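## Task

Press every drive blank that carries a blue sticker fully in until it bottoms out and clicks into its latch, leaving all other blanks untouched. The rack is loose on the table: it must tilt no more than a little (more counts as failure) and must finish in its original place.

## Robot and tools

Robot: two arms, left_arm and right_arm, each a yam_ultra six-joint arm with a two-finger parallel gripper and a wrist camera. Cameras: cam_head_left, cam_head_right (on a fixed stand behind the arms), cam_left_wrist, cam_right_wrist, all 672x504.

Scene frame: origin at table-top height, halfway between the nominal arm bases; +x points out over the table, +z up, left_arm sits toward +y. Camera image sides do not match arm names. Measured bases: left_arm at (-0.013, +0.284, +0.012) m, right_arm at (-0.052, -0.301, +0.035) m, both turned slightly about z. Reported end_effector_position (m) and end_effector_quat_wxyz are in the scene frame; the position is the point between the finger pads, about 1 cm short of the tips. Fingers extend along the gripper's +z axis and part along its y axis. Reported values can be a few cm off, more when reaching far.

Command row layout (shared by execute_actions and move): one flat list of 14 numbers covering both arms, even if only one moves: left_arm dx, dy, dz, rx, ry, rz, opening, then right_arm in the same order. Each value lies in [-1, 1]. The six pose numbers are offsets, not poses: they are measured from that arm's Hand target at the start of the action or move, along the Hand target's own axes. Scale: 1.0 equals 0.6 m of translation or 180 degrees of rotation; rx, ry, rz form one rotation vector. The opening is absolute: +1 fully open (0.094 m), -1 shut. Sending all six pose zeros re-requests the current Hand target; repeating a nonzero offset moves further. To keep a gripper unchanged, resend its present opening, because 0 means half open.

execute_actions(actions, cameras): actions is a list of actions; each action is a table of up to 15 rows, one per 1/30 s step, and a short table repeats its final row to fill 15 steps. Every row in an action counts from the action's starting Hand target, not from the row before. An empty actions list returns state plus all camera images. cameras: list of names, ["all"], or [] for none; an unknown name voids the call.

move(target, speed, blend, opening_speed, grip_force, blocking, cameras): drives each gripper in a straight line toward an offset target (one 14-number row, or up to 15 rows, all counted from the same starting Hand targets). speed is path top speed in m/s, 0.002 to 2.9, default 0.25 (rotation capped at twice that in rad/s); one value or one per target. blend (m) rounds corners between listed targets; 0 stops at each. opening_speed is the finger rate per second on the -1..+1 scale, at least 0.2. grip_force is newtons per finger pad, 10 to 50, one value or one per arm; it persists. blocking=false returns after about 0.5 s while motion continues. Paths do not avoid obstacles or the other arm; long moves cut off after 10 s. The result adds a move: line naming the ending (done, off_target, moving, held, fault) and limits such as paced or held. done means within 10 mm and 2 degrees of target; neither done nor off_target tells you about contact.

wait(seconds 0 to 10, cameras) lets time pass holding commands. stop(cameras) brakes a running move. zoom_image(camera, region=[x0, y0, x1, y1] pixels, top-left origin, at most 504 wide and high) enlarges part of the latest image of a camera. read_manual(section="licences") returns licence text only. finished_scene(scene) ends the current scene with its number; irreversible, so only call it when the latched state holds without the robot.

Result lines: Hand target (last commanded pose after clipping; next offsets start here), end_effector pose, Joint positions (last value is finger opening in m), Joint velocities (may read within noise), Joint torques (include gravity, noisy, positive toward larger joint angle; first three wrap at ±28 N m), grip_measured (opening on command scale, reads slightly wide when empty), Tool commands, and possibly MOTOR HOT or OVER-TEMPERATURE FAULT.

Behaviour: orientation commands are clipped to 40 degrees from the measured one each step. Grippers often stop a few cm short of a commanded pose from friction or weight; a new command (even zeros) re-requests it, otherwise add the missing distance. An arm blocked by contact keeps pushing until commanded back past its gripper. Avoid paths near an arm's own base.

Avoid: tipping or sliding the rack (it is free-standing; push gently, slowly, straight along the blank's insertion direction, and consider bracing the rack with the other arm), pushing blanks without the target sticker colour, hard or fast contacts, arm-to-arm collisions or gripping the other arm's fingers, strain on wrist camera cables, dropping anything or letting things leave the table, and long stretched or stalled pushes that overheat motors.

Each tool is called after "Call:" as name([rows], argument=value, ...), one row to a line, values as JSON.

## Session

Call:
execute_actions(actions=[])

Scene clock: 0.00 s.
left_arm: end_effector_position=(+0.2876, +0.2100, +0.2731) grip_measured=+1.000 end_effector_quat_wxyz=(+0.595, -0.006, +0.801, +0.070) | right_arm: end_effector_position=(+0.2287, -0.0895, +0.2647) grip_measured=+1.000 end_effector_quat_wxyz=(+0.649, -0.075, +0.729, +0.202)
Joint positions: left_arm=[-0.599 0.843 0.697 -0.242 -0.727 -0.157 0.094] | right_arm=[0.921 0.997 0.389 0.523 0.478 0.238 0.094]
Joint velocities: within noise
Joint torques (N m): no reading
Heat: left arm: 28 °C; right arm: 29 °C.
Hand target: left_arm +0.2868, +0.2097, +0.2880; +0.609, -0.018, +0.790, +0.059 | right_arm +0.2278, -0.0886, +0.2743; +0.656, -0.074, +0.722, +0.206
Tool commands: left_gripper/opening=+1.0 right_gripper/opening=+1.0

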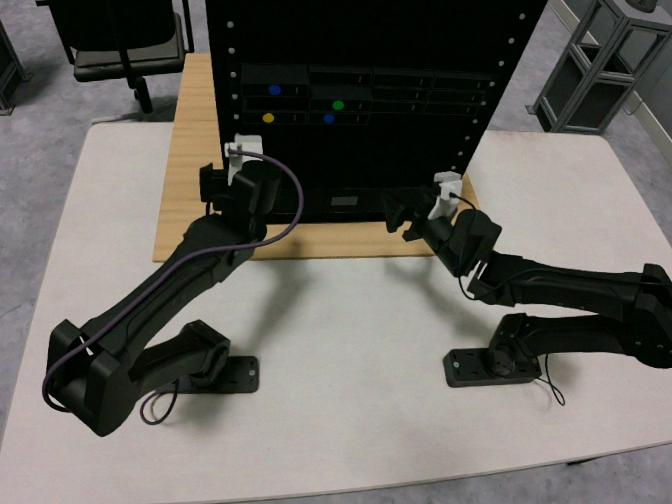

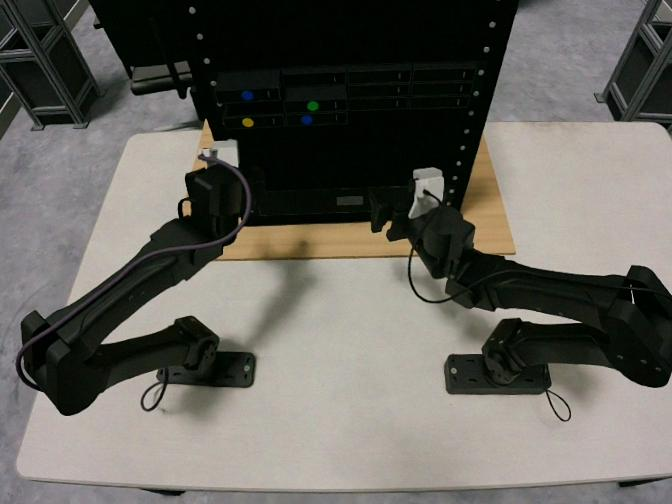

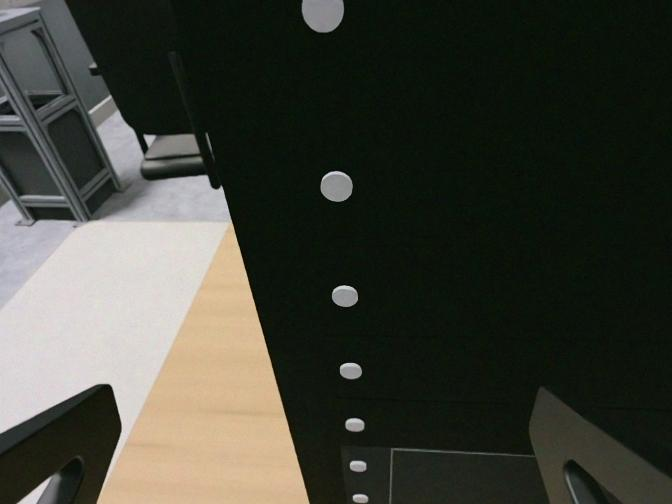

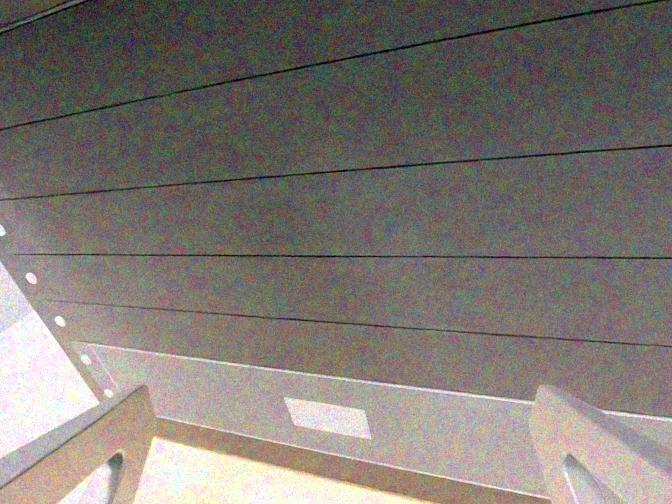

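Call:
zoom_image(camera="cam_head_right", region=[200, 50, 480, 150])

Scaled by 1.800 from the camera's 672x504 image, which has a finer 960x720 frame.

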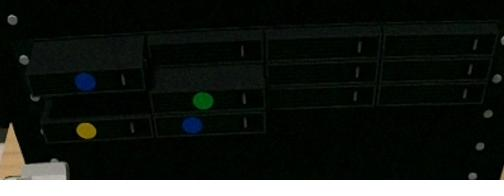

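Call:
move(target=[-0.087,-0.158,-0.190,0.0348,-0.0819,-0.0186,-0.97,0,-0.1,-0.1,0,0,0,1], cameras=["cam_left_wrist","cam_head_left"])

Scene clock: 5.00 s.
left_arm: end_effector_position=(+0.1993, +0.0934, +0.3526) grip_measured=-0.969 end_effector_quat_wxyz=(+0.700, +0.030, +0.714, +0.011) | right_arm: end_effector_position=(+0.1972, -0.1677, +0.2760) grip_measured=+1.000 end_effector_quat_wxyz=(+0.670, -0.056, +0.708, +0.217)
Joint positions: left_arm=[-1.361 0.952 0.785 0.06 -1.376 -0.047 0.001] | right_arm=[0.695 0.449 0.251 0.189 0.265 0.236 0.094]
Joint torques (N m): left_arm=[-0.17 -1.33 5.76 1.96 -0.19 0.1] | right_arm=[-0.49 0.14 7.09 1.09 -0.1 -0.16]
Heat: left arm: 28 °C; right arm: 29 °C.
Hand target: left_arm +0.2001, +0.1003, +0.3602; +0.707, +0.000, +0.707, +0.000 | right_arm +0.1953, -0.1665, +0.2655; +0.656, -0.074, +0.722, +0.206
Off the commanded pose: left_arm 0.010 m, 4 deg | right_arm 0.011 m, 3 deg.
move: off_target (left_arm, right_arm)
Images, in order (width x height): cam_head_left 672x504, cam_left_wrist 672x504.

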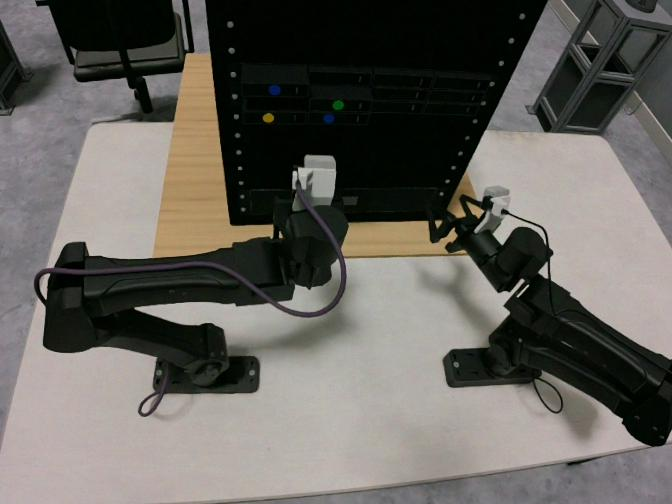

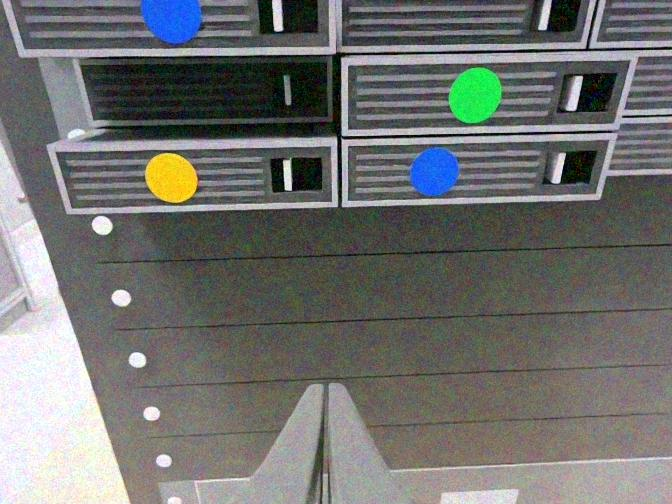

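Call:
move(target=[-0.05,-0.107,0.125,0,-0.025,0,-0.97,0,0,0,0,0,0,1], cameras=["cam_left_wrist"], speed=0.2)

Scene clock: 7.83 s.
left_arm: end_effector_position=(+0.2738, +0.0398, +0.3641) grip_measured=-0.969 end_effector_quat_wxyz=(+0.718, +0.026, +0.694, +0.038) | right_arm: end_effector_position=(+0.1972, -0.1677, +0.2760) grip_measured=+1.000 end_effector_quat_wxyz=(+0.670, -0.056, +0.708, +0.217)
Joint positions: left_arm=[-1.124 1.297 0.927 0.46 -1.179 0.173 0.001] | right_arm=[0.695 0.449 0.251 0.189 0.265 0.236 0.094]
Joint torques (N m): left_arm=[0.77 -3.48 9.2 2.04 0.28 0.09] | right_arm=[-0.49 0.17 7.09 1.09 -0.11 -0.16]
Heat: left arm: 29 °C; right arm: 29 °C.
Hand target: left_arm +0.2751, +0.0361, +0.3903; +0.734, +0.000, +0.679, +0.000 | right_arm +0.1953, -0.1665, +0.2655; +0.656, -0.074, +0.722, +0.206
Off the commanded pose: left_arm 0.026 m, 6 deg | right_arm 0.011 m, 3 deg.
move: off_target (left_arm, right_arm)
Images, in order (width x height): cam_left_wrist 672x504.

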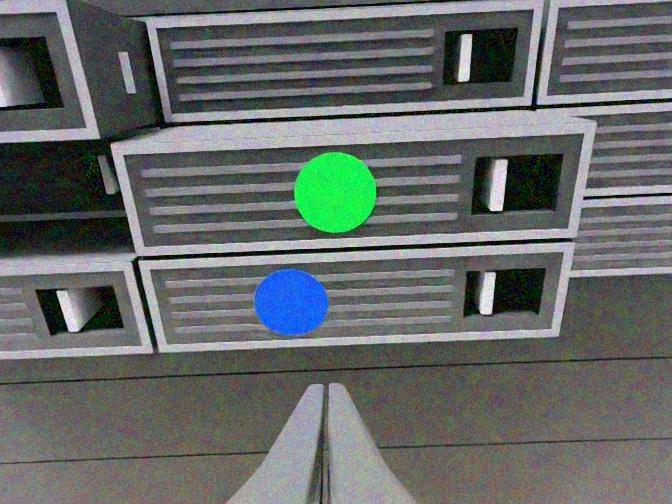

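Call:
move([
  [-0.007,-0.006,0.02,0,0,0,-0.97,0,0,0,0,0,0,1],
  [-0.005,-0.006,0.06,0,0,0,-0.97,0,0,0,0,0,0,1],
], cameras=["cam_left_wrist"], speed=[0.1,0.05], blend=[0.005,0])

Scene clock: 10.43 s.
left_arm: end_effector_position=(+0.3093, +0.0354, +0.3748) grip_measured=-0.969 end_effector_quat_wxyz=(+0.723, +0.020, +0.690, +0.032) | right_arm: end_effector_position=(+0.1972, -0.1677, +0.2760) grip_measured=+1.000 end_effector_quat_wxyz=(+0.670, -0.056, +0.708, +0.217)
Joint positions: left_arm=[-1.016 1.373 1.014 0.46 -1.072 0.162 0.001] | right_arm=[0.695 0.449 0.251 0.189 0.265 0.236 0.094]
Joint torques (N m): left_arm=[0.66 -4.31 9.36 1.59 0.29 -0.18] | right_arm=[-0.49 0.16 7.08 1.09 -0.1 -0.16]
Heat: left arm: 29 °C; right arm: 30 °C.
Hand target: left_arm +0.3107, +0.0325, +0.3961; +0.734, +0.000, +0.679, +0.000 | right_arm +0.1953, -0.1665, +0.2655; +0.656, -0.074, +0.722, +0.206
Off the commanded pose: left_arm 0.022 m, 5 deg | right_arm 0.011 m, 3 deg.
move: off_target (left_arm, right_arm)
Images, in order (width x height): cam_left_wrist 672x504.

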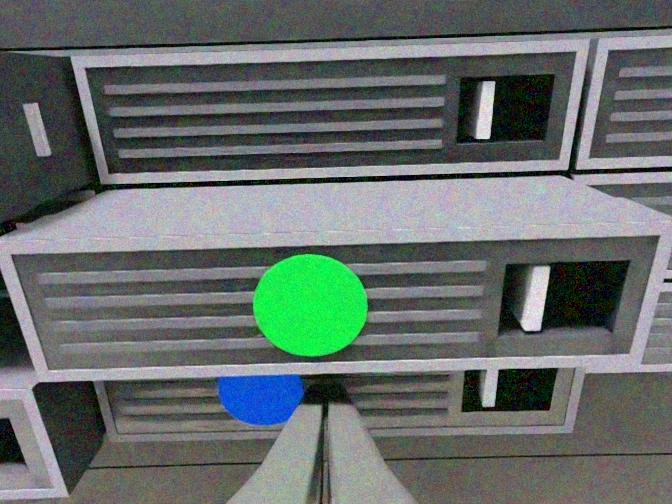

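Call:
move([
  [0.004,0,-0.022,0,0,0,-0.97,0,0,0,0,0,0,1],
  [0.015,0,-0.022,0,0,0,-0.97,0,0,0,0,0,0,1],
], cameras=["cam_left_wrist"], speed=0.06, blend=[0.003,0])

Scene clock: 12.03 s.
left_arm: end_effector_position=(+0.3012, +0.0257, +0.3747) grip_measured=-0.969 end_effector_quat_wxyz=(+0.724, +0.030, +0.689, +0.022) | right_arm: end_effector_position=(+0.1972, -0.1677, +0.2760) grip_measured=+1.000 end_effector_quat_wxyz=(+0.670, -0.056, +0.708, +0.217)
Joint positions: left_arm=[-1.048 1.373 1.014 0.46 -1.075 0.162 0.001] | right_arm=[0.695 0.449 0.251 0.189 0.265 0.236 0.094]
Joint torques (N m): left_arm=[-0.66 -5.56 5.5 2.02 -0.04 -0.14] | right_arm=[-0.49 0.16 7.09 1.08 -0.11 -0.16]
Heat: left arm: 29 °C; right arm: 30 °C.
Hand target: left_arm +0.2983, +0.0325, +0.3861; +0.734, +0.000, +0.679, +0.000 | right_arm +0.1953, -0.1665, +0.2655; +0.656, -0.074, +0.722, +0.206
Off the commanded pose: left_arm 0.014 m, 5 deg | right_arm 0.011 m, 3 deg.
move: off_target (left_arm, right_arm)
Images, in order (width x height): cam_left_wrist 672x504.

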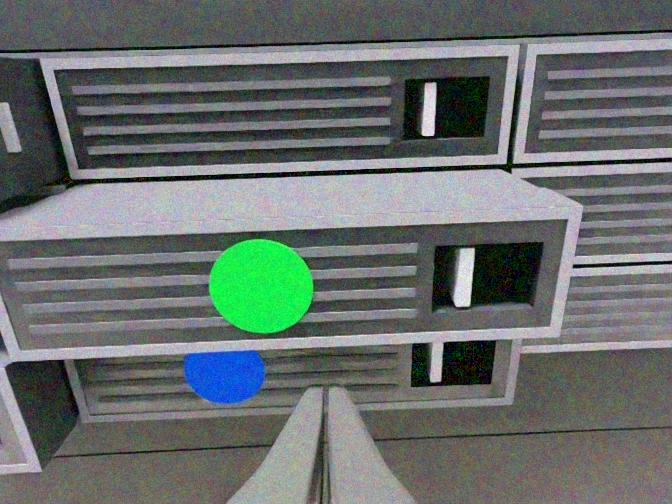

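Call:
move(target=[0.015,0.012,0.0,0,0,0,-0.97,0,0,0,0,0,0,1], cameras=["cam_left_wrist"], speed=0.06)

Scene clock: 13.97 s.
left_arm: end_effector_position=(+0.2999, +0.0282, +0.3570) grip_measured=-0.969 end_effector_quat_wxyz=(+0.717, +0.041, +0.695, +0.032) | right_arm: end_effector_position=(+0.1972, -0.1677, +0.2760) grip_measured=+1.000 end_effector_quat_wxyz=(+0.670, -0.056, +0.708, +0.217)
Joint positions: left_arm=[-1.048 1.367 0.96 0.472 -1.075 0.16 0.001] | right_arm=[0.695 0.449 0.251 0.189 0.265 0.236 0.094]
Joint torques (N m): left_arm=[0.55 -6.8 5.71 2.21 0.08 -0.18] | right_arm=[-0.47 0.14 7.1 1.08 -0.1 -0.17]
Heat: left arm: 29 °C; right arm: 30 °C.
Hand target: left_arm +0.2990, +0.0397, +0.3771; +0.734, +0.000, +0.679, +0.000 | right_arm +0.1953, -0.1665, +0.2655; +0.656, -0.074, +0.722, +0.206
Off the commanded pose: left_arm 0.023 m, 7 deg | right_arm 0.011 m, 3 deg.
move: off_target (left_arm, right_arm)
Images, in order (width x height): cam_left_wrist 672x504.

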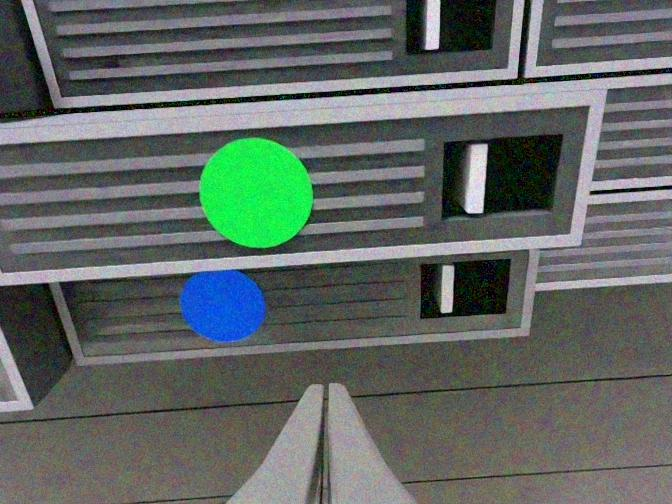

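Call:
move([
  [-0.021,0.006,0.005,0,0,0,-0.97,0,0,0,0,0,0,1],
  [-0.021,0.006,0.042,0,0,0,-0.97,0,0,0,0,0,0,1],
], cameras=["cam_left_wrist"], speed=0.05, blend=[0.003,0])

Scene clock: 16.27 s.
left_arm: end_effector_position=(+0.3212, +0.0463, +0.3733) grip_measured=-0.969 end_effector_quat_wxyz=(+0.726, +0.014, +0.687, +0.026) | right_arm: end_effector_position=(+0.1972, -0.1677, +0.2760) grip_measured=+1.000 end_effector_quat_wxyz=(+0.670, -0.056, +0.708, +0.217)
Joint positions: left_arm=[-0.961 1.363 0.994 0.472 -1.017 0.145 0.001] | right_arm=[0.695 0.449 0.251 0.189 0.265 0.236 0.094]
Joint torques (N m): left_arm=[0.69 -4.27 9.32 1.45 0.29 -0.18] | right_arm=[-0.49 0.17 7.09 1.09 -0.1 -0.16]
Heat: left arm: 29 °C; right arm: 30 °C.
Hand target: left_arm +0.3231, +0.0433, +0.3917; +0.734, +0.000, +0.679, +0.000 | right_arm +0.1953, -0.1665, +0.2655; +0.656, -0.074, +0.722, +0.206
Off the commanded pose: left_arm 0.019 m, 4 deg | right_arm 0.011 m, 3 deg.
move: off_target (left_arm, right_arm)
Images, in order (width x height): cam_left_wrist 672x504.

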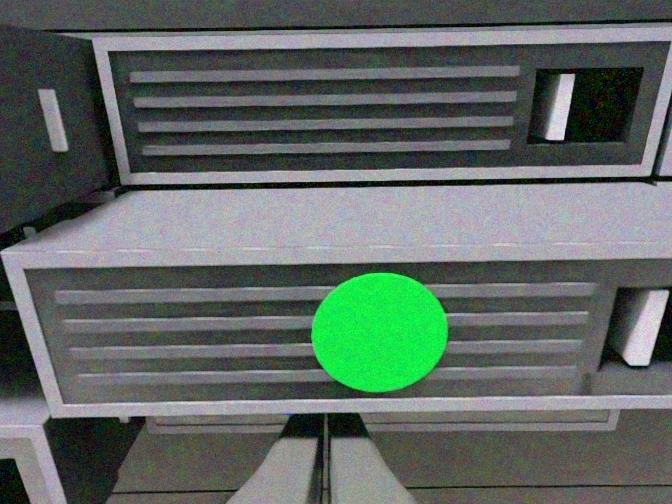

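Call:
move([
  [0.0,0,-0.025,0,0,0,-0.97,0,0,0,0,0,0,1],
  [0.025,0,-0.025,0,0,0,-0.97,0,0,0,0,0,0,1],
  [0.01,-0.003,-0.025,0,0,0,-0.97,0,0,0,0,0,0,1],
], cameras=["cam_left_wrist"], speed=0.06, blend=[0.003,0.002,0])

Scene clock: 18.83 s.
left_arm: end_effector_position=(+0.3121, +0.0365, +0.3630) grip_measured=-0.969 end_effector_quat_wxyz=(+0.721, +0.030, +0.692, +0.024) | right_arm: end_effector_position=(+0.1972, -0.1677, +0.2760) grip_measured=+1.000 end_effector_quat_wxyz=(+0.670, -0.056, +0.708, +0.217)
Joint positions: left_arm=[-0.998 1.363 0.97 0.472 -1.027 0.145 0.001] | right_arm=[0.695 0.449 0.251 0.189 0.265 0.236 0.094]
Joint torques (N m): left_arm=[-0.81 -5.76 7.69 1.82 -0.06 -0.09] | right_arm=[-0.47 0.17 7.1 1.09 -0.11 -0.16]
Heat: left arm: 29 °C; right arm: 30 °C.
Hand target: left_arm +0.3086, +0.0415, +0.3845; +0.734, +0.000, +0.679, +0.000 | right_arm +0.1953, -0.1665, +0.2655; +0.656, -0.074, +0.722, +0.206
Off the commanded pose: left_arm 0.022 m, 5 deg | right_arm 0.011 m, 3 deg.
move: off_target (left_arm, right_arm)
Images, in order (width x height): cam_left_wrist 672x504.

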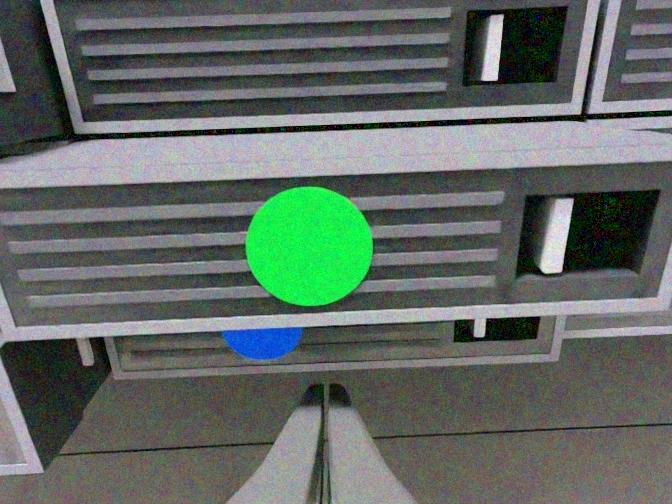

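Call:
move(target=[-0.001,0.0,0.04,0,0,0,-0.97,0,0,0,0,0,0,1], cameras=["cam_left_wrist","cam_head_left"], speed=0.04)

Scene clock: 21.03 s.
left_arm: end_effector_position=(+0.3280, +0.0421, +0.3647) grip_measured=-0.969 end_effector_quat_wxyz=(+0.722, +0.022, +0.691, +0.029) | right_arm: end_effector_position=(+0.1972, -0.1677, +0.2760) grip_measured=+1.000 end_effector_quat_wxyz=(+0.670, -0.056, +0.708, +0.217)
Joint positions: left_arm=[-0.947 1.389 0.996 0.472 -0.997 0.139 0.001] | right_arm=[0.695 0.449 0.251 0.189 0.265 0.236 0.094]
Joint torques (N m): left_arm=[0.76 -4.45 9.5 1.68 0.32 -0.19] | right_arm=[-0.49 0.16 7.1 1.09 -0.1 -0.16]
Heat: left arm: 30 °C; right arm: 30 °C.
Hand target: left_arm +0.3325, +0.0415, +0.3870; +0.734, +0.000, +0.679, +0.000 | right_arm +0.1953, -0.1665, +0.2655; +0.656, -0.074, +0.722, +0.206
Off the commanded pose: left_arm 0.023 m, 5 deg | right_arm 0.011 m, 3 deg.
move: off_target (left_arm, right_arm)
Images, in order (width x height): cam_head_left 672x504, cam_left_wrist 672x504.

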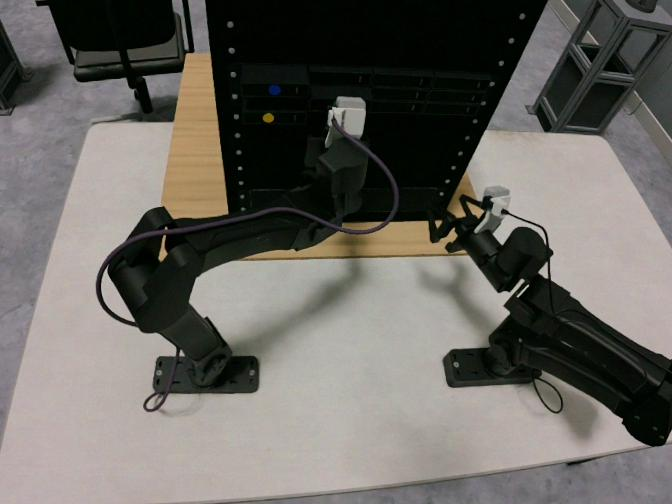

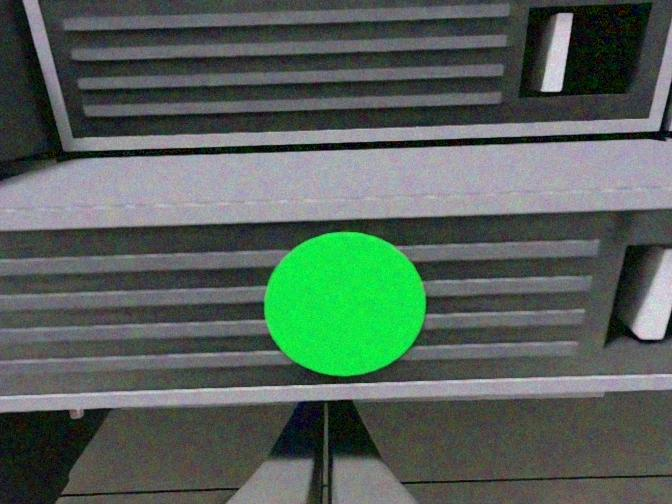

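Call:
move([
  [0,0.0,-0.022,0,0,0,-0.97,0,0,0,0,0,0,1],
  [-0.007,0.0,-0.01,0,0,0,-0.97,0,0,0,0,0,0,1],
  [-0.007,0.0,0.015,0,0,0,-0.97,0,0,0,0,0,0,1],
], cameras=["cam_left_wrist","cam_head_left"], speed=0.04, blend=[0.002,0.002,0])

Scene clock: 23.27 s.
left_arm: end_effector_position=(+0.3310, +0.0411, +0.3734) grip_measured=-0.969 end_effector_quat_wxyz=(+0.726, +0.015, +0.687, +0.021) | right_arm: end_effector_position=(+0.1972, -0.1677, +0.2760) grip_measured=+1.000 end_effector_quat_wxyz=(+0.670, -0.056, +0.708, +0.217)
Joint positions: left_arm=[-0.939 1.395 1.022 0.472 -0.986 0.134 0.001] | right_arm=[0.695 0.449 0.251 0.189 0.265 0.236 0.094]
Joint torques (N m): left_arm=[2 -3.63 10.09 1.44 0.45 -0.18] | right_arm=[-0.47 0.14 7.09 1.09 -0.11 -0.16]
Heat: left arm: 30 °C; right arm: 30 °C.
Hand target: left_arm +0.3412, +0.0415, +0.3919; +0.734, +0.000, +0.679, +0.000 | right_arm +0.1953, -0.1665, +0.2655; +0.656, -0.074, +0.722, +0.206
Off the commanded pose: left_arm 0.021 m, 3 deg | right_arm 0.011 m, 3 deg.
move: off_target (left_arm, right_arm)
Images, in order (width x height): cam_head_left 672x504, cam_left_wrist 672x504.

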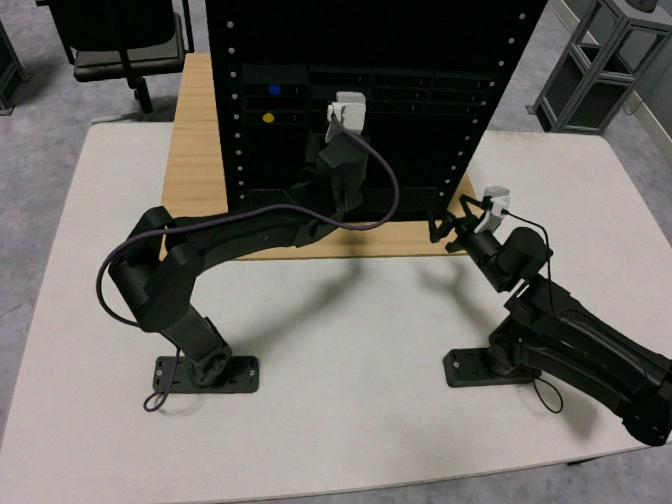

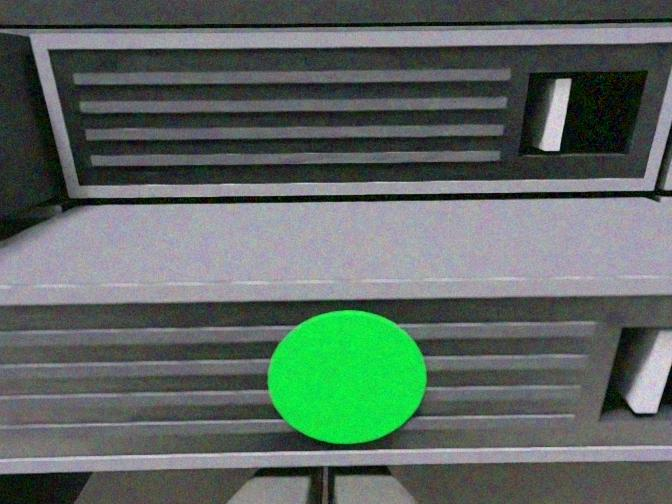

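Call:
move([
  [0.003,0.0,-0.04,0,0,0,-0.97,0,0,0,0,0,0,1],
  [0.04,0.0,-0.1,0,0,0,-0.97,0,0,0,0,0,0,1],
], cameras=["cam_left_wrist","cam_head_left"], speed=0.1, blend=[0.01,0])

Scene clock: 25.67 s.
left_arm: end_effector_position=(+0.2874, +0.0320, +0.3449) grip_measured=-0.969 end_effector_quat_wxyz=(+0.720, +0.031, +0.693, +0.022) | right_arm: end_effector_position=(+0.1972, -0.1677, +0.2760) grip_measured=+1.000 end_effector_quat_wxyz=(+0.670, -0.056, +0.708, +0.217)
Joint positions: left_arm=[-1.082 1.343 0.884 0.541 -1.109 0.15 0.001] | right_arm=[0.695 0.449 0.251 0.189 0.265 0.236 0.094]
Joint torques (N m): left_arm=[-0.5 -6.46 5.56 2.13 -0.05 0.08] | right_arm=[-0.47 0.14 7.12 1.08 -0.1 -0.16]
Heat: left arm: 30 °C; right arm: 30 °C.
Hand target: left_arm +0.2832, +0.0415, +0.3632; +0.734, +0.000, +0.679, +0.000 | right_arm +0.1953, -0.1665, +0.2655; +0.656, -0.074, +0.722, +0.206
Off the commanded pose: left_arm 0.021 m, 5 deg | right_arm 0.011 m, 3 deg.
move: off_target (left_arm, right_arm)
Images, in order (width x height): cam_head_left 672x504, cam_left_wrist 672x504.

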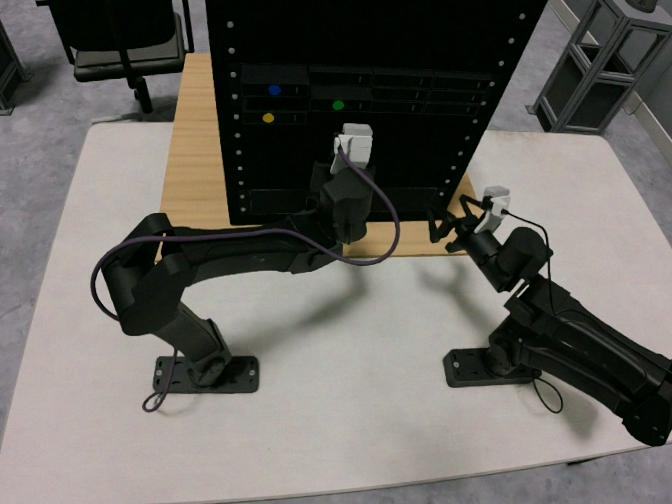

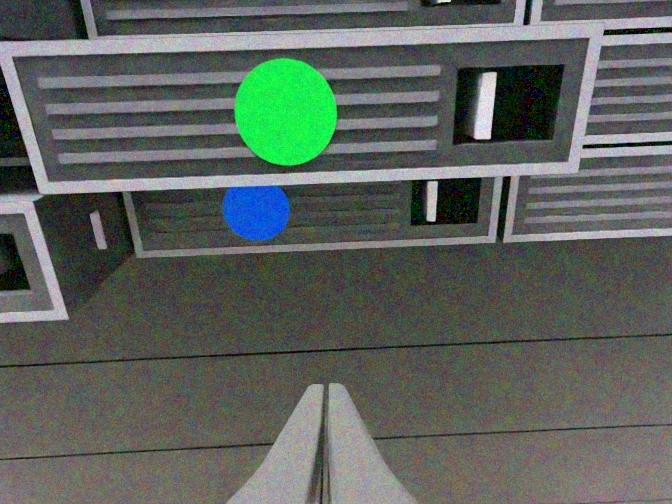

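Call:
move(target=[-0.031,0.0,0.01,0,0,0,-0.97,0,0,0,0,0,0,1], cameras=["cam_left_wrist"], speed=0.06)

Scene clock: 30.17 s.
left_arm: end_effector_position=(+0.2871, +0.0325, +0.3549) grip_measured=-0.969 end_effector_quat_wxyz=(+0.724, +0.024, +0.689, +0.016) | right_arm: end_effector_position=(+0.1972, -0.1677, +0.2760) grip_measured=+1.000 end_effector_quat_wxyz=(+0.670, -0.056, +0.708, +0.217)
Joint positions: left_arm=[-1.082 1.337 0.904 0.541 -1.109 0.154 0.001] | right_arm=[0.695 0.449 0.251 0.189 0.265 0.236 0.094]
Joint torques (N m): left_arm=[0.69 -6.34 9.26 1.35 0.1 0.09] | right_arm=[-0.47 0.14 7.09 1.09 -0.11 -0.16]
Heat: left arm: 30 °C; right arm: 30 °C.
Hand target: left_arm +0.2878, +0.0415, +0.3822; +0.734, +0.000, +0.679, +0.000 | right_arm +0.1953, -0.1665, +0.2655; +0.656, -0.074, +0.722, +0.206
Off the commanded pose: left_arm 0.029 m, 4 deg | right_arm 0.011 m, 3 deg.
move: off_target (left_arm, right_arm)
Images, in order (width x height): cam_left_wrist 672x504.

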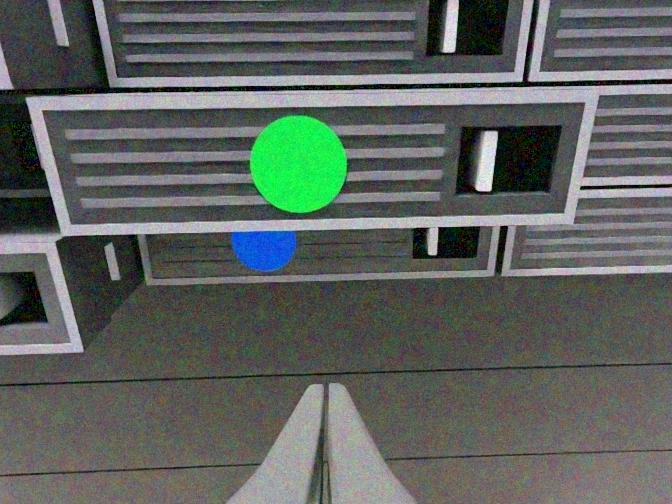

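Call:
move(target=[-0.013,-0.004,0.045,0,0,0,-0.97,0,0,0,0,0,0,1], cameras=["cam_left_wrist"], speed=0.06)

Scene clock: 32.10 s.
left_arm: end_effector_position=(+0.3134, +0.0442, +0.3788) grip_measured=-0.969 end_effector_quat_wxyz=(+0.733, +0.000, +0.680, +0.018) | right_arm: end_effector_position=(+0.1972, -0.1677, +0.2760) grip_measured=+1.000 end_effector_quat_wxyz=(+0.670, -0.056, +0.708, +0.217)
Joint positions: left_arm=[-0.99 1.361 0.988 0.523 -1.052 0.154 0.001] | right_arm=[0.695 0.449 0.251 0.189 0.265 0.236 0.094]
Joint torques (N m): left_arm=[0.55 -4.19 9.32 0.99 0.32 -0.15] | right_arm=[-0.46 0.16 7.12 1.09 -0.1 -0.16]
Heat: left arm: 30 °C; right arm: 30 °C.
Hand target: left_arm +0.3141, +0.0391, +0.3922; +0.734, +0.000, +0.679, +0.000 | right_arm +0.1953, -0.1665, +0.2655; +0.656, -0.074, +0.722, +0.206
Off the commanded pose: left_arm 0.014 m, 2 deg | right_arm 0.011 m, 3 deg.
move: off_target (left_arm, right_arm)
Images, in order (width x height): cam_left_wrist 672x504.

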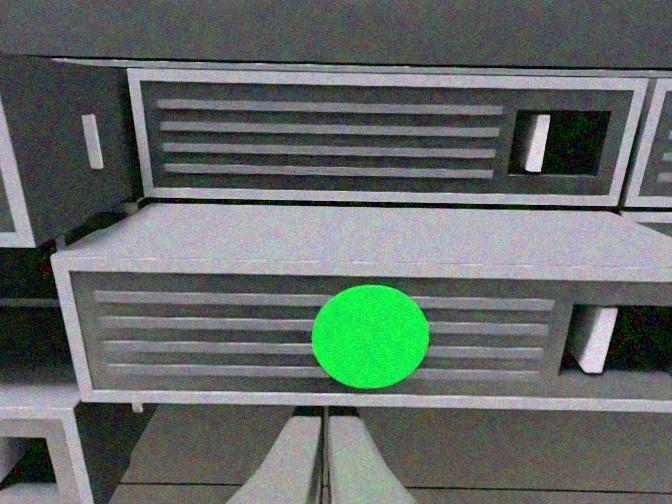

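Call:
move([
  [0.025,0.002,0.0,0,0,0,-0.97,0,0,0,0,0,0,1],
  [0.008,0.002,0.0,0,0,0,-0.97,0,0,0,0,0,0,1],
], cameras=["cam_left_wrist"], speed=0.06)

Scene clock: 34.27 s.
left_arm: end_effector_position=(+0.3140, +0.0422, +0.3773) grip_measured=-0.969 end_effector_quat_wxyz=(+0.732, +0.002, +0.681, +0.016) | right_arm: end_effector_position=(+0.1972, -0.1677, +0.2760) grip_measured=+1.000 end_effector_quat_wxyz=(+0.670, -0.056, +0.708, +0.217)
Joint positions: left_arm=[-0.99 1.366 0.988 0.523 -1.046 0.151 0.001] | right_arm=[0.695 0.449 0.251 0.189 0.265 0.236 0.094]
Joint torques (N m): left_arm=[0.49 -4.75 8.02 1.14 0.29 -0.16] | right_arm=[-0.47 0.14 7.09 1.09 -0.11 -0.16]
Heat: left arm: 30 °C; right arm: 30 °C.
Hand target: left_arm +0.3144, +0.0403, +0.3874; +0.734, +0.000, +0.679, +0.000 | right_arm +0.1953, -0.1665, +0.2655; +0.656, -0.074, +0.722, +0.206
Off the commanded pose: left_arm 0.010 m, 2 deg | right_arm 0.011 m, 3 deg.
move: off_target (right_arm)
Images, in order (width x height): cam_left_wrist 672x504.

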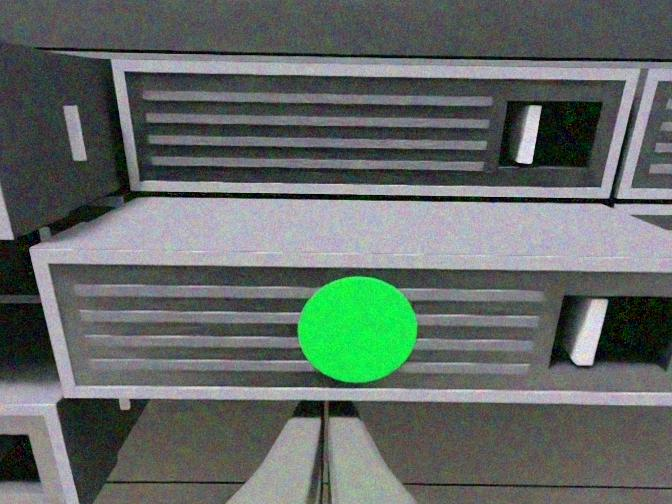

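Call:
move(target=[0.017,0.002,0.0,0,0,0,-0.97,0,0,0,0,0,0,1], speed=0.06)

Scene clock: 35.73 s.
left_arm: end_effector_position=(+0.3140, +0.0417, +0.3748) grip_measured=-0.969 end_effector_quat_wxyz=(+0.731, +0.005, +0.682, +0.016) | right_arm: end_effector_position=(+0.1972, -0.1677, +0.2760) grip_measured=+1.000 end_effector_quat_wxyz=(+0.670, -0.056, +0.708, +0.217)
Joint positions: left_arm=[-0.99 1.366 0.982 0.523 -1.043 0.15 0.001] | right_arm=[0.695 0.449 0.251 0.189 0.265 0.236 0.094]
Joint torques (N m): left_arm=[0.85 -4.6 5.75 1.56 0.34 -0.19] | right_arm=[-0.49 0.13 7.1 1.09 -0.11 -0.17]
Heat: left arm: 30 °C; right arm: 30 °C.
Hand target: left_arm +0.3152, +0.0415, +0.3772; +0.734, +0.000, +0.679, +0.000 | right_arm +0.1953, -0.1665, +0.2655; +0.656, -0.074, +0.722, +0.206
Off the commanded pose: left_arm 0.003 m, 2 deg | right_arm 0.011 m, 3 deg.
move: off_target (right_arm)

Call:
move(target=[0.008,0.002,0.0,0,0,0,-0.97,0,0,0,0,0,0,1], speed=0.06)

Scene clock: 37.00 s.
left_arm: end_effector_position=(+0.3138, +0.0414, +0.3674) grip_measured=-0.969 end_effector_quat_wxyz=(+0.728, +0.011, +0.685, +0.020) | right_arm: end_effector_position=(+0.1972, -0.1677, +0.2760) grip_measured=+1.000 end_effector_quat_wxyz=(+0.670, -0.056, +0.708, +0.217)
Joint positions: left_arm=[-0.99 1.366 0.963 0.523 -1.04 0.148 0.001] | right_arm=[0.695 0.449 0.251 0.189 0.265 0.236 0.094]
Joint torques (N m): left_arm=[0.65 -4.63 5.68 1.75 0.31 -0.2] | right_arm=[-0.47 0.16 7.1 1.09 -0.1 -0.16]
Heat: left arm: 30 °C; right arm: 31 °C.
Hand target: left_arm +0.3156, +0.0427, +0.3724; +0.734, +0.000, +0.679, +0.000 | right_arm +0.1953, -0.1665, +0.2655; +0.656, -0.074, +0.722, +0.206
Off the commanded pose: left_arm 0.006 m, 3 deg | right_arm 0.011 m, 3 deg.
move: off_target (left_arm, right_arm)

Call:
move(target=[0.003,0.0,0.025,0,0,0,-0.97,0,0,0,0,0,0,1], speed=0.05, cameras=["cam_left_wrist"])

Scene clock: 38.80 s.
left_arm: end_effector_position=(+0.3291, +0.0444, +0.3581) grip_measured=-0.969 end_effector_quat_wxyz=(+0.724, +0.016, +0.689, +0.027) | right_arm: end_effector_position=(+0.1972, -0.1677, +0.2760) grip_measured=+1.000 end_effector_quat_wxyz=(+0.670, -0.056, +0.708, +0.217)
Joint positions: left_arm=[-0.941 1.393 0.963 0.523 -0.995 0.139 0.001] | right_arm=[0.695 0.449 0.251 0.189 0.265 0.236 0.094]
Joint torques (N m): left_arm=[0.7 -4.59 7.54 1.76 0.28 -0.18] | right_arm=[-0.47 0.16 7.09 1.09 -0.11 -0.16]
Heat: left arm: 30 °C; right arm: 31 °C.
Hand target: left_arm +0.3307, +0.0427, +0.3718; +0.734, +0.000, +0.679, +0.000 | right_arm +0.1953, -0.1665, +0.2655; +0.656, -0.074, +0.722, +0.206
Off the commanded pose: left_arm 0.014 m, 4 deg | right_arm 0.011 m, 3 deg.
move: off_target (left_arm, right_arm)
Images, in order (width x height): cam_left_wrist 672x504.

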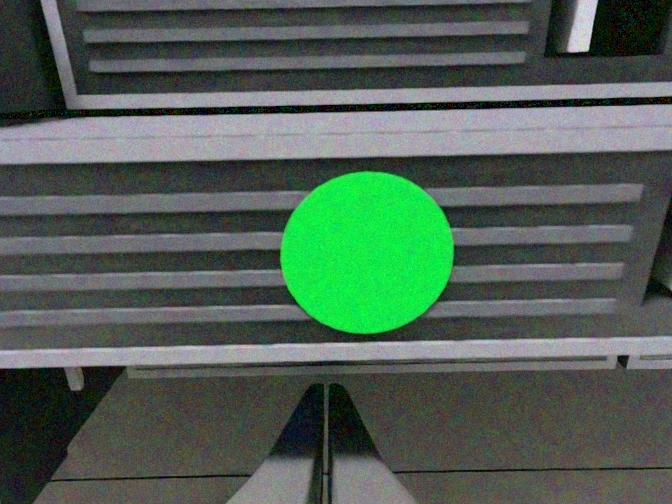

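Call:
move(target=[-0.017,0.0,0.0,0,0,0,-0.97,0,0,0,0,0,0,1], speed=0.05, cameras=["cam_left_wrist"])

Scene clock: 40.37 s.
left_arm: end_effector_position=(+0.3293, +0.0442, +0.3619) grip_measured=-0.969 end_effector_quat_wxyz=(+0.726, +0.013, +0.687, +0.025) | right_arm: end_effector_position=(+0.1972, -0.1677, +0.2760) grip_measured=+1.000 end_effector_quat_wxyz=(+0.670, -0.056, +0.708, +0.217)
Joint positions: left_arm=[-0.941 1.393 0.973 0.523 -0.995 0.139 0.001] | right_arm=[0.695 0.449 0.251 0.189 0.265 0.236 0.094]
Joint torques (N m): left_arm=[0.47 -5.24 9.35 1.33 0.26 -0.18] | right_arm=[-0.47 0.14 7.1 1.08 -0.1 -0.16]
Heat: left arm: 30 °C; right arm: 31 °C.
Hand target: left_arm +0.3299, +0.0427, +0.3820; +0.734, +0.000, +0.679, +0.000 | right_arm +0.1953, -0.1665, +0.2655; +0.656, -0.074, +0.722, +0.206
Off the commanded pose: left_arm 0.020 m, 4 deg | right_arm 0.011 m, 3 deg.
move: off_target (left_arm, right_arm)
Images, in order (width x height): cam_left_wrist 672x504.

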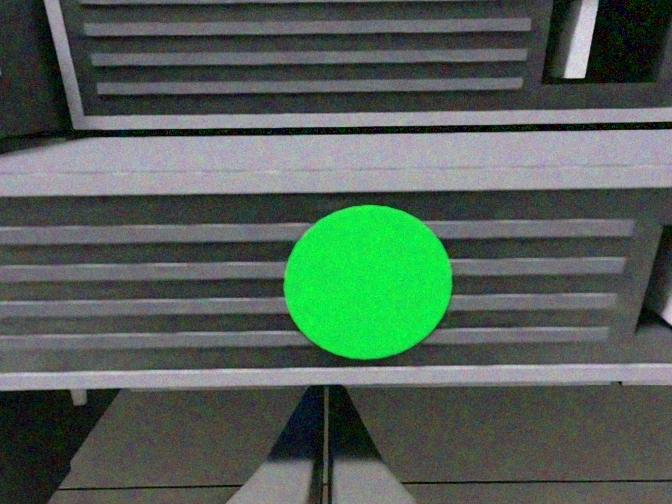

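Torque sign now is in "up" state. A bit more up, then forward.

Call:
move(target=[-0.006,-0.005,0.018,0,0,0,-0.97,0,0,0,0,0,0,1], speed=0.04, cameras=["cam_left_wrist"])

Scene clock: 41.67 s.
left_arm: end_effector_position=(+0.3310, +0.0413, +0.3698) grip_measured=-0.969 end_effector_quat_wxyz=(+0.730, +0.009, +0.684, +0.017) | right_arm: end_effector_position=(+0.1972, -0.1677, +0.2760) grip_measured=+1.000 end_effector_quat_wxyz=(+0.670, -0.056, +0.708, +0.217)
Joint positions: left_arm=[-0.939 1.401 0.999 0.522 -0.988 0.136 0.001] | right_arm=[0.695 0.449 0.251 0.189 0.265 0.236 0.094]
Joint torques (N m): left_arm=[1.59 -3.59 10.5 1.16 0.44 -0.18] | right_arm=[-0.47 0.14 7.1 1.09 -0.11 -0.16]
Heat: left arm: 30 °C; right arm: 31 °C.
Hand target: left_arm +0.3404, +0.0397, +0.3864; +0.734, +0.000, +0.679, +0.000 | right_arm +0.1953, -0.1665, +0.2655; +0.656, -0.074, +0.722, +0.206
Off the commanded pose: left_arm 0.019 m, 2 deg | right_arm 0.011 m, 3 deg.
move: off_target (left_arm, right_arm)
Images, in order (width x height): cam_left_wrist 672x504.

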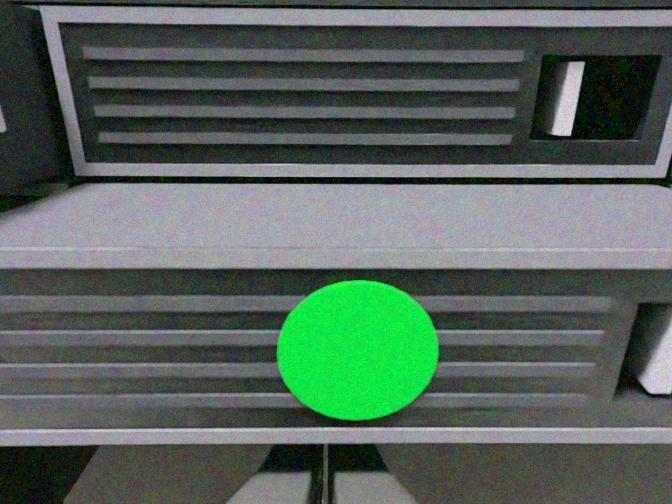

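Call:
move(target=[0.003,0,0.018,0,0,0,-0.97,0,0,0,0,0,0,1], speed=0.04, cameras=["cam_left_wrist","cam_head_left"])

Scene clock: 43.07 s.
left_arm: end_effector_position=(+0.3315, +0.0414, +0.3705) grip_measured=-0.969 end_effector_quat_wxyz=(+0.730, +0.005, +0.683, +0.016) | right_arm: end_effector_position=(+0.1972, -0.1677, +0.2760) grip_measured=+1.000 end_effector_quat_wxyz=(+0.670, -0.056, +0.708, +0.217)
Joint positions: left_arm=[-0.939 1.404 1.003 0.522 -0.992 0.131 0.001] | right_arm=[0.695 0.449 0.251 0.189 0.265 0.236 0.094]
Joint torques (N m): left_arm=[4.03 -2.33 11.28 1.21 0.74 -0.2] | right_arm=[-0.49 0.16 7.09 1.09 -0.11 -0.16]
Heat: left arm: 30 °C; right arm: 31 °C.
Hand target: left_arm +0.3513, +0.0397, +0.3855; +0.734, +0.000, +0.679, +0.000 | right_arm +0.1953, -0.1665, +0.2655; +0.656, -0.074, +0.722, +0.206
Off the commanded pose: left_arm 0.025 m, 2 deg | right_arm 0.011 m, 3 deg.
move: off_target (left_arm, right_arm)
Images, in order (width x height): cam_head_left 672x504, cam_left_wrist 672x504.

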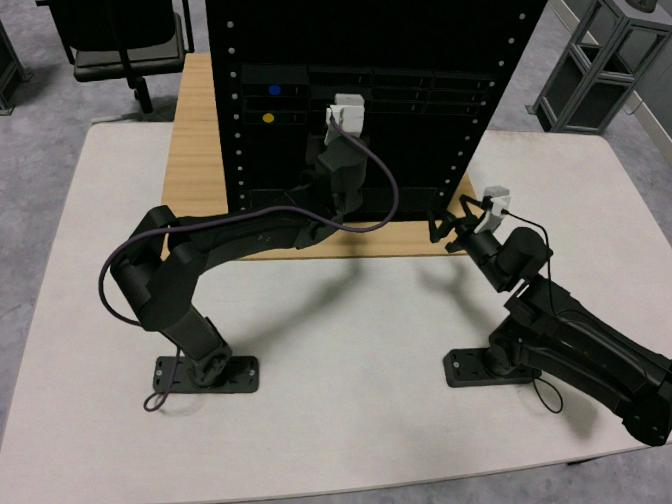

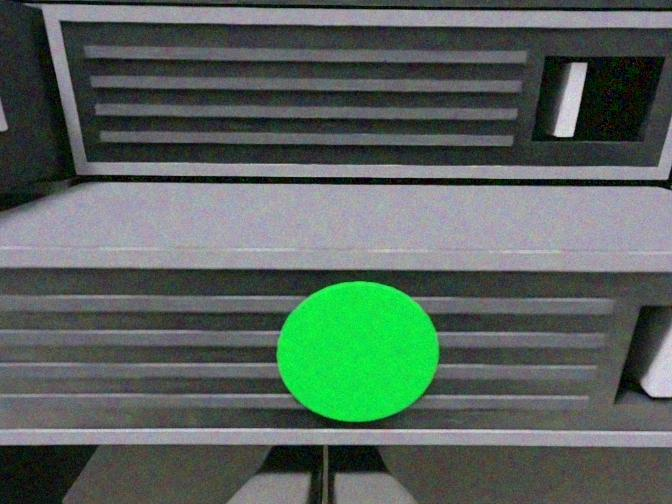

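Call:
move([
  [0.006,0,-0.05,0,0,0,-0.97,0,0,0,0,0,0,1],
  [0.01,0,-0.176,0,0.015,0,-0.97,0,0,0,0,0,0,1],
  [-0.123,0.183,-0.176,0,0.02,0,-0.97,0,0,0,0,0,0,1],
], speed=[0.1,0.2,0.2], blend=[0.01,0.02,0], cameras=["cam_left_wrist","cam_head_left"])

Scene clock: 46.57 s.
left_arm: end_effector_position=(+0.2421, +0.1469, +0.4398) grip_measured=-0.969 end_effector_quat_wxyz=(+0.712, +0.003, +0.702, +0.016) | right_arm: end_effector_position=(+0.1972, -0.1677, +0.2760) grip_measured=+1.000 end_effector_quat_wxyz=(+0.670, -0.056, +0.708, +0.217)
Joint positions: left_arm=[-1.042 0.899 1.057 -0.123 -1.101 0.057 0.001] | right_arm=[0.695 0.449 0.251 0.189 0.265 0.236 0.094]
Joint torques (N m): left_arm=[0.64 -0.09 8.68 1 0.23 -0.2] | right_arm=[-0.49 0.16 7.08 1.09 -0.11 -0.16]
Heat: left arm: 30 °C; right arm: 31 °C.
Hand target: left_arm +0.2402, +0.1496, +0.4506; +0.713, +0.000, +0.701, +0.000 | right_arm +0.1953, -0.1665, +0.2655; +0.656, -0.074, +0.722, +0.206
Off the commanded pose: left_arm 0.011 m, 2 deg | right_arm 0.011 m, 3 deg.
move: off_target (left_arm, right_arm)
Images, in order (width x height): cam_head_left 672x504, cam_left_wrist 672x504.

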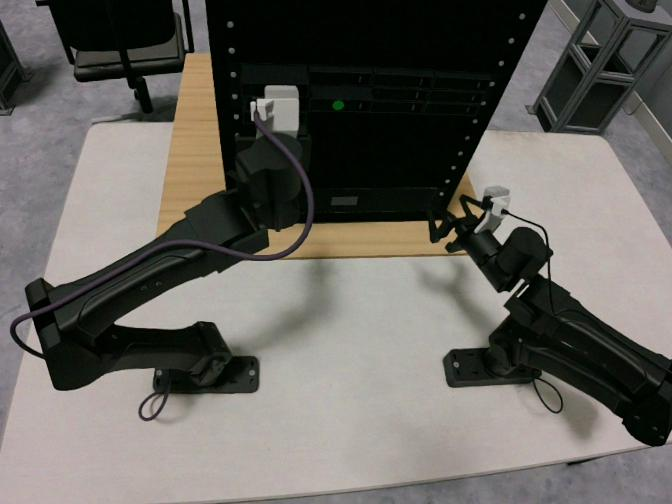

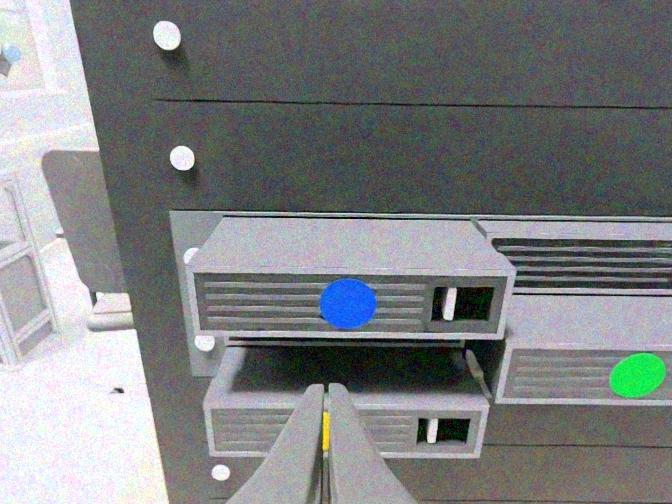

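Call:
move(target=[0,-0.007,0.1,0,-0.008,0,-0.97,0,0,0,0,0,0,1], speed=0.06, cameras=["cam_left_wrist"])

Scene clock: 49.10 s.
left_arm: end_effector_position=(+0.3006, +0.1433, +0.4161) grip_measured=-0.969 end_effector_quat_wxyz=(+0.691, +0.034, +0.721, +0.039) | right_arm: end_effector_position=(+0.1972, -0.1677, +0.2760) grip_measured=+1.000 end_effector_quat_wxyz=(+0.670, -0.056, +0.708, +0.217)
Joint positions: left_arm=[-0.778 1.025 1.075 -0.112 -0.828 0.057 0.001] | right_arm=[0.695 0.449 0.251 0.189 0.265 0.236 0.094]
Joint torques (N m): left_arm=[0.66 -1.61 9.37 2.43 0.18 -0.08] | right_arm=[-0.46 0.16 7.1 1.08 -0.1 -0.16]
Heat: left arm: 30 °C; right arm: 31 °C.
Hand target: left_arm +0.3002, +0.1453, +0.4516; +0.722, +0.000, +0.692, +0.000 | right_arm +0.1953, -0.1665, +0.2655; +0.656, -0.074, +0.722, +0.206
Off the commanded pose: left_arm 0.036 m, 8 deg | right_arm 0.011 m, 3 deg.
move: off_target (left_arm, right_arm)
Images, in order (width x height): cam_left_wrist 672x504.

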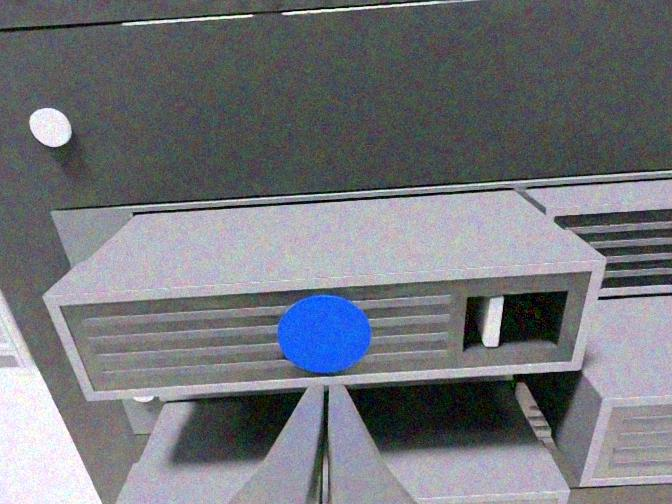

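Call:
move(target=[-0.02,0,-0.025,0,-0.022,0,-0.97,0,0,0,0,0,0,1], speed=0.08, cameras=["cam_left_wrist"])

Scene clock: 51.07 s.
left_arm: end_effector_position=(+0.2907, +0.1424, +0.4461) grip_measured=-0.969 end_effector_quat_wxyz=(+0.726, +0.021, +0.687, +0.020) | right_arm: end_effector_position=(+0.1972, -0.1677, +0.2760) grip_measured=+1.000 end_effector_quat_wxyz=(+0.670, -0.056, +0.708, +0.217)
Joint positions: left_arm=[-0.812 1.001 1.075 0.008 -0.85 0.119 0.001] | right_arm=[0.695 0.449 0.251 0.189 0.265 0.236 0.094]
Joint torques (N m): left_arm=[-0.65 -2.21 5.75 2.33 -0.05 0.09] | right_arm=[-0.5 0.16 7.08 1.09 -0.1 -0.16]
Heat: left arm: 30 °C; right arm: 31 °C.
Hand target: left_arm +0.2847, +0.1454, +0.4630; +0.745, +0.000, +0.667, +0.000 | right_arm +0.1953, -0.1665, +0.2655; +0.656, -0.074, +0.722, +0.206
Off the commanded pose: left_arm 0.018 m, 5 deg | right_arm 0.011 m, 3 deg.
move: off_target (left_arm, right_arm)
Images, in order (width x height): cam_left_wrist 672x504.

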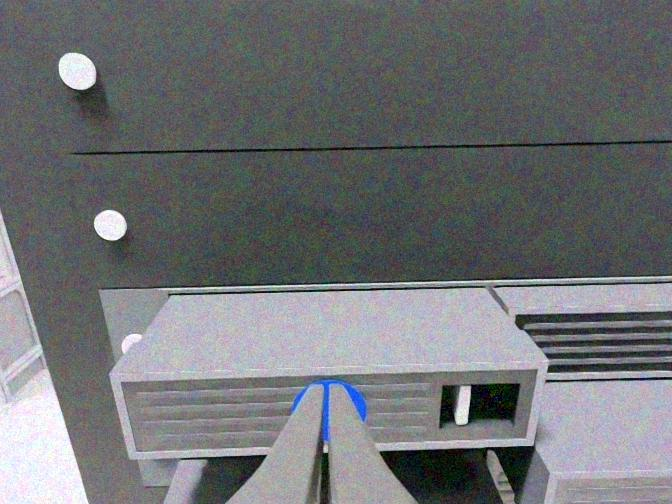

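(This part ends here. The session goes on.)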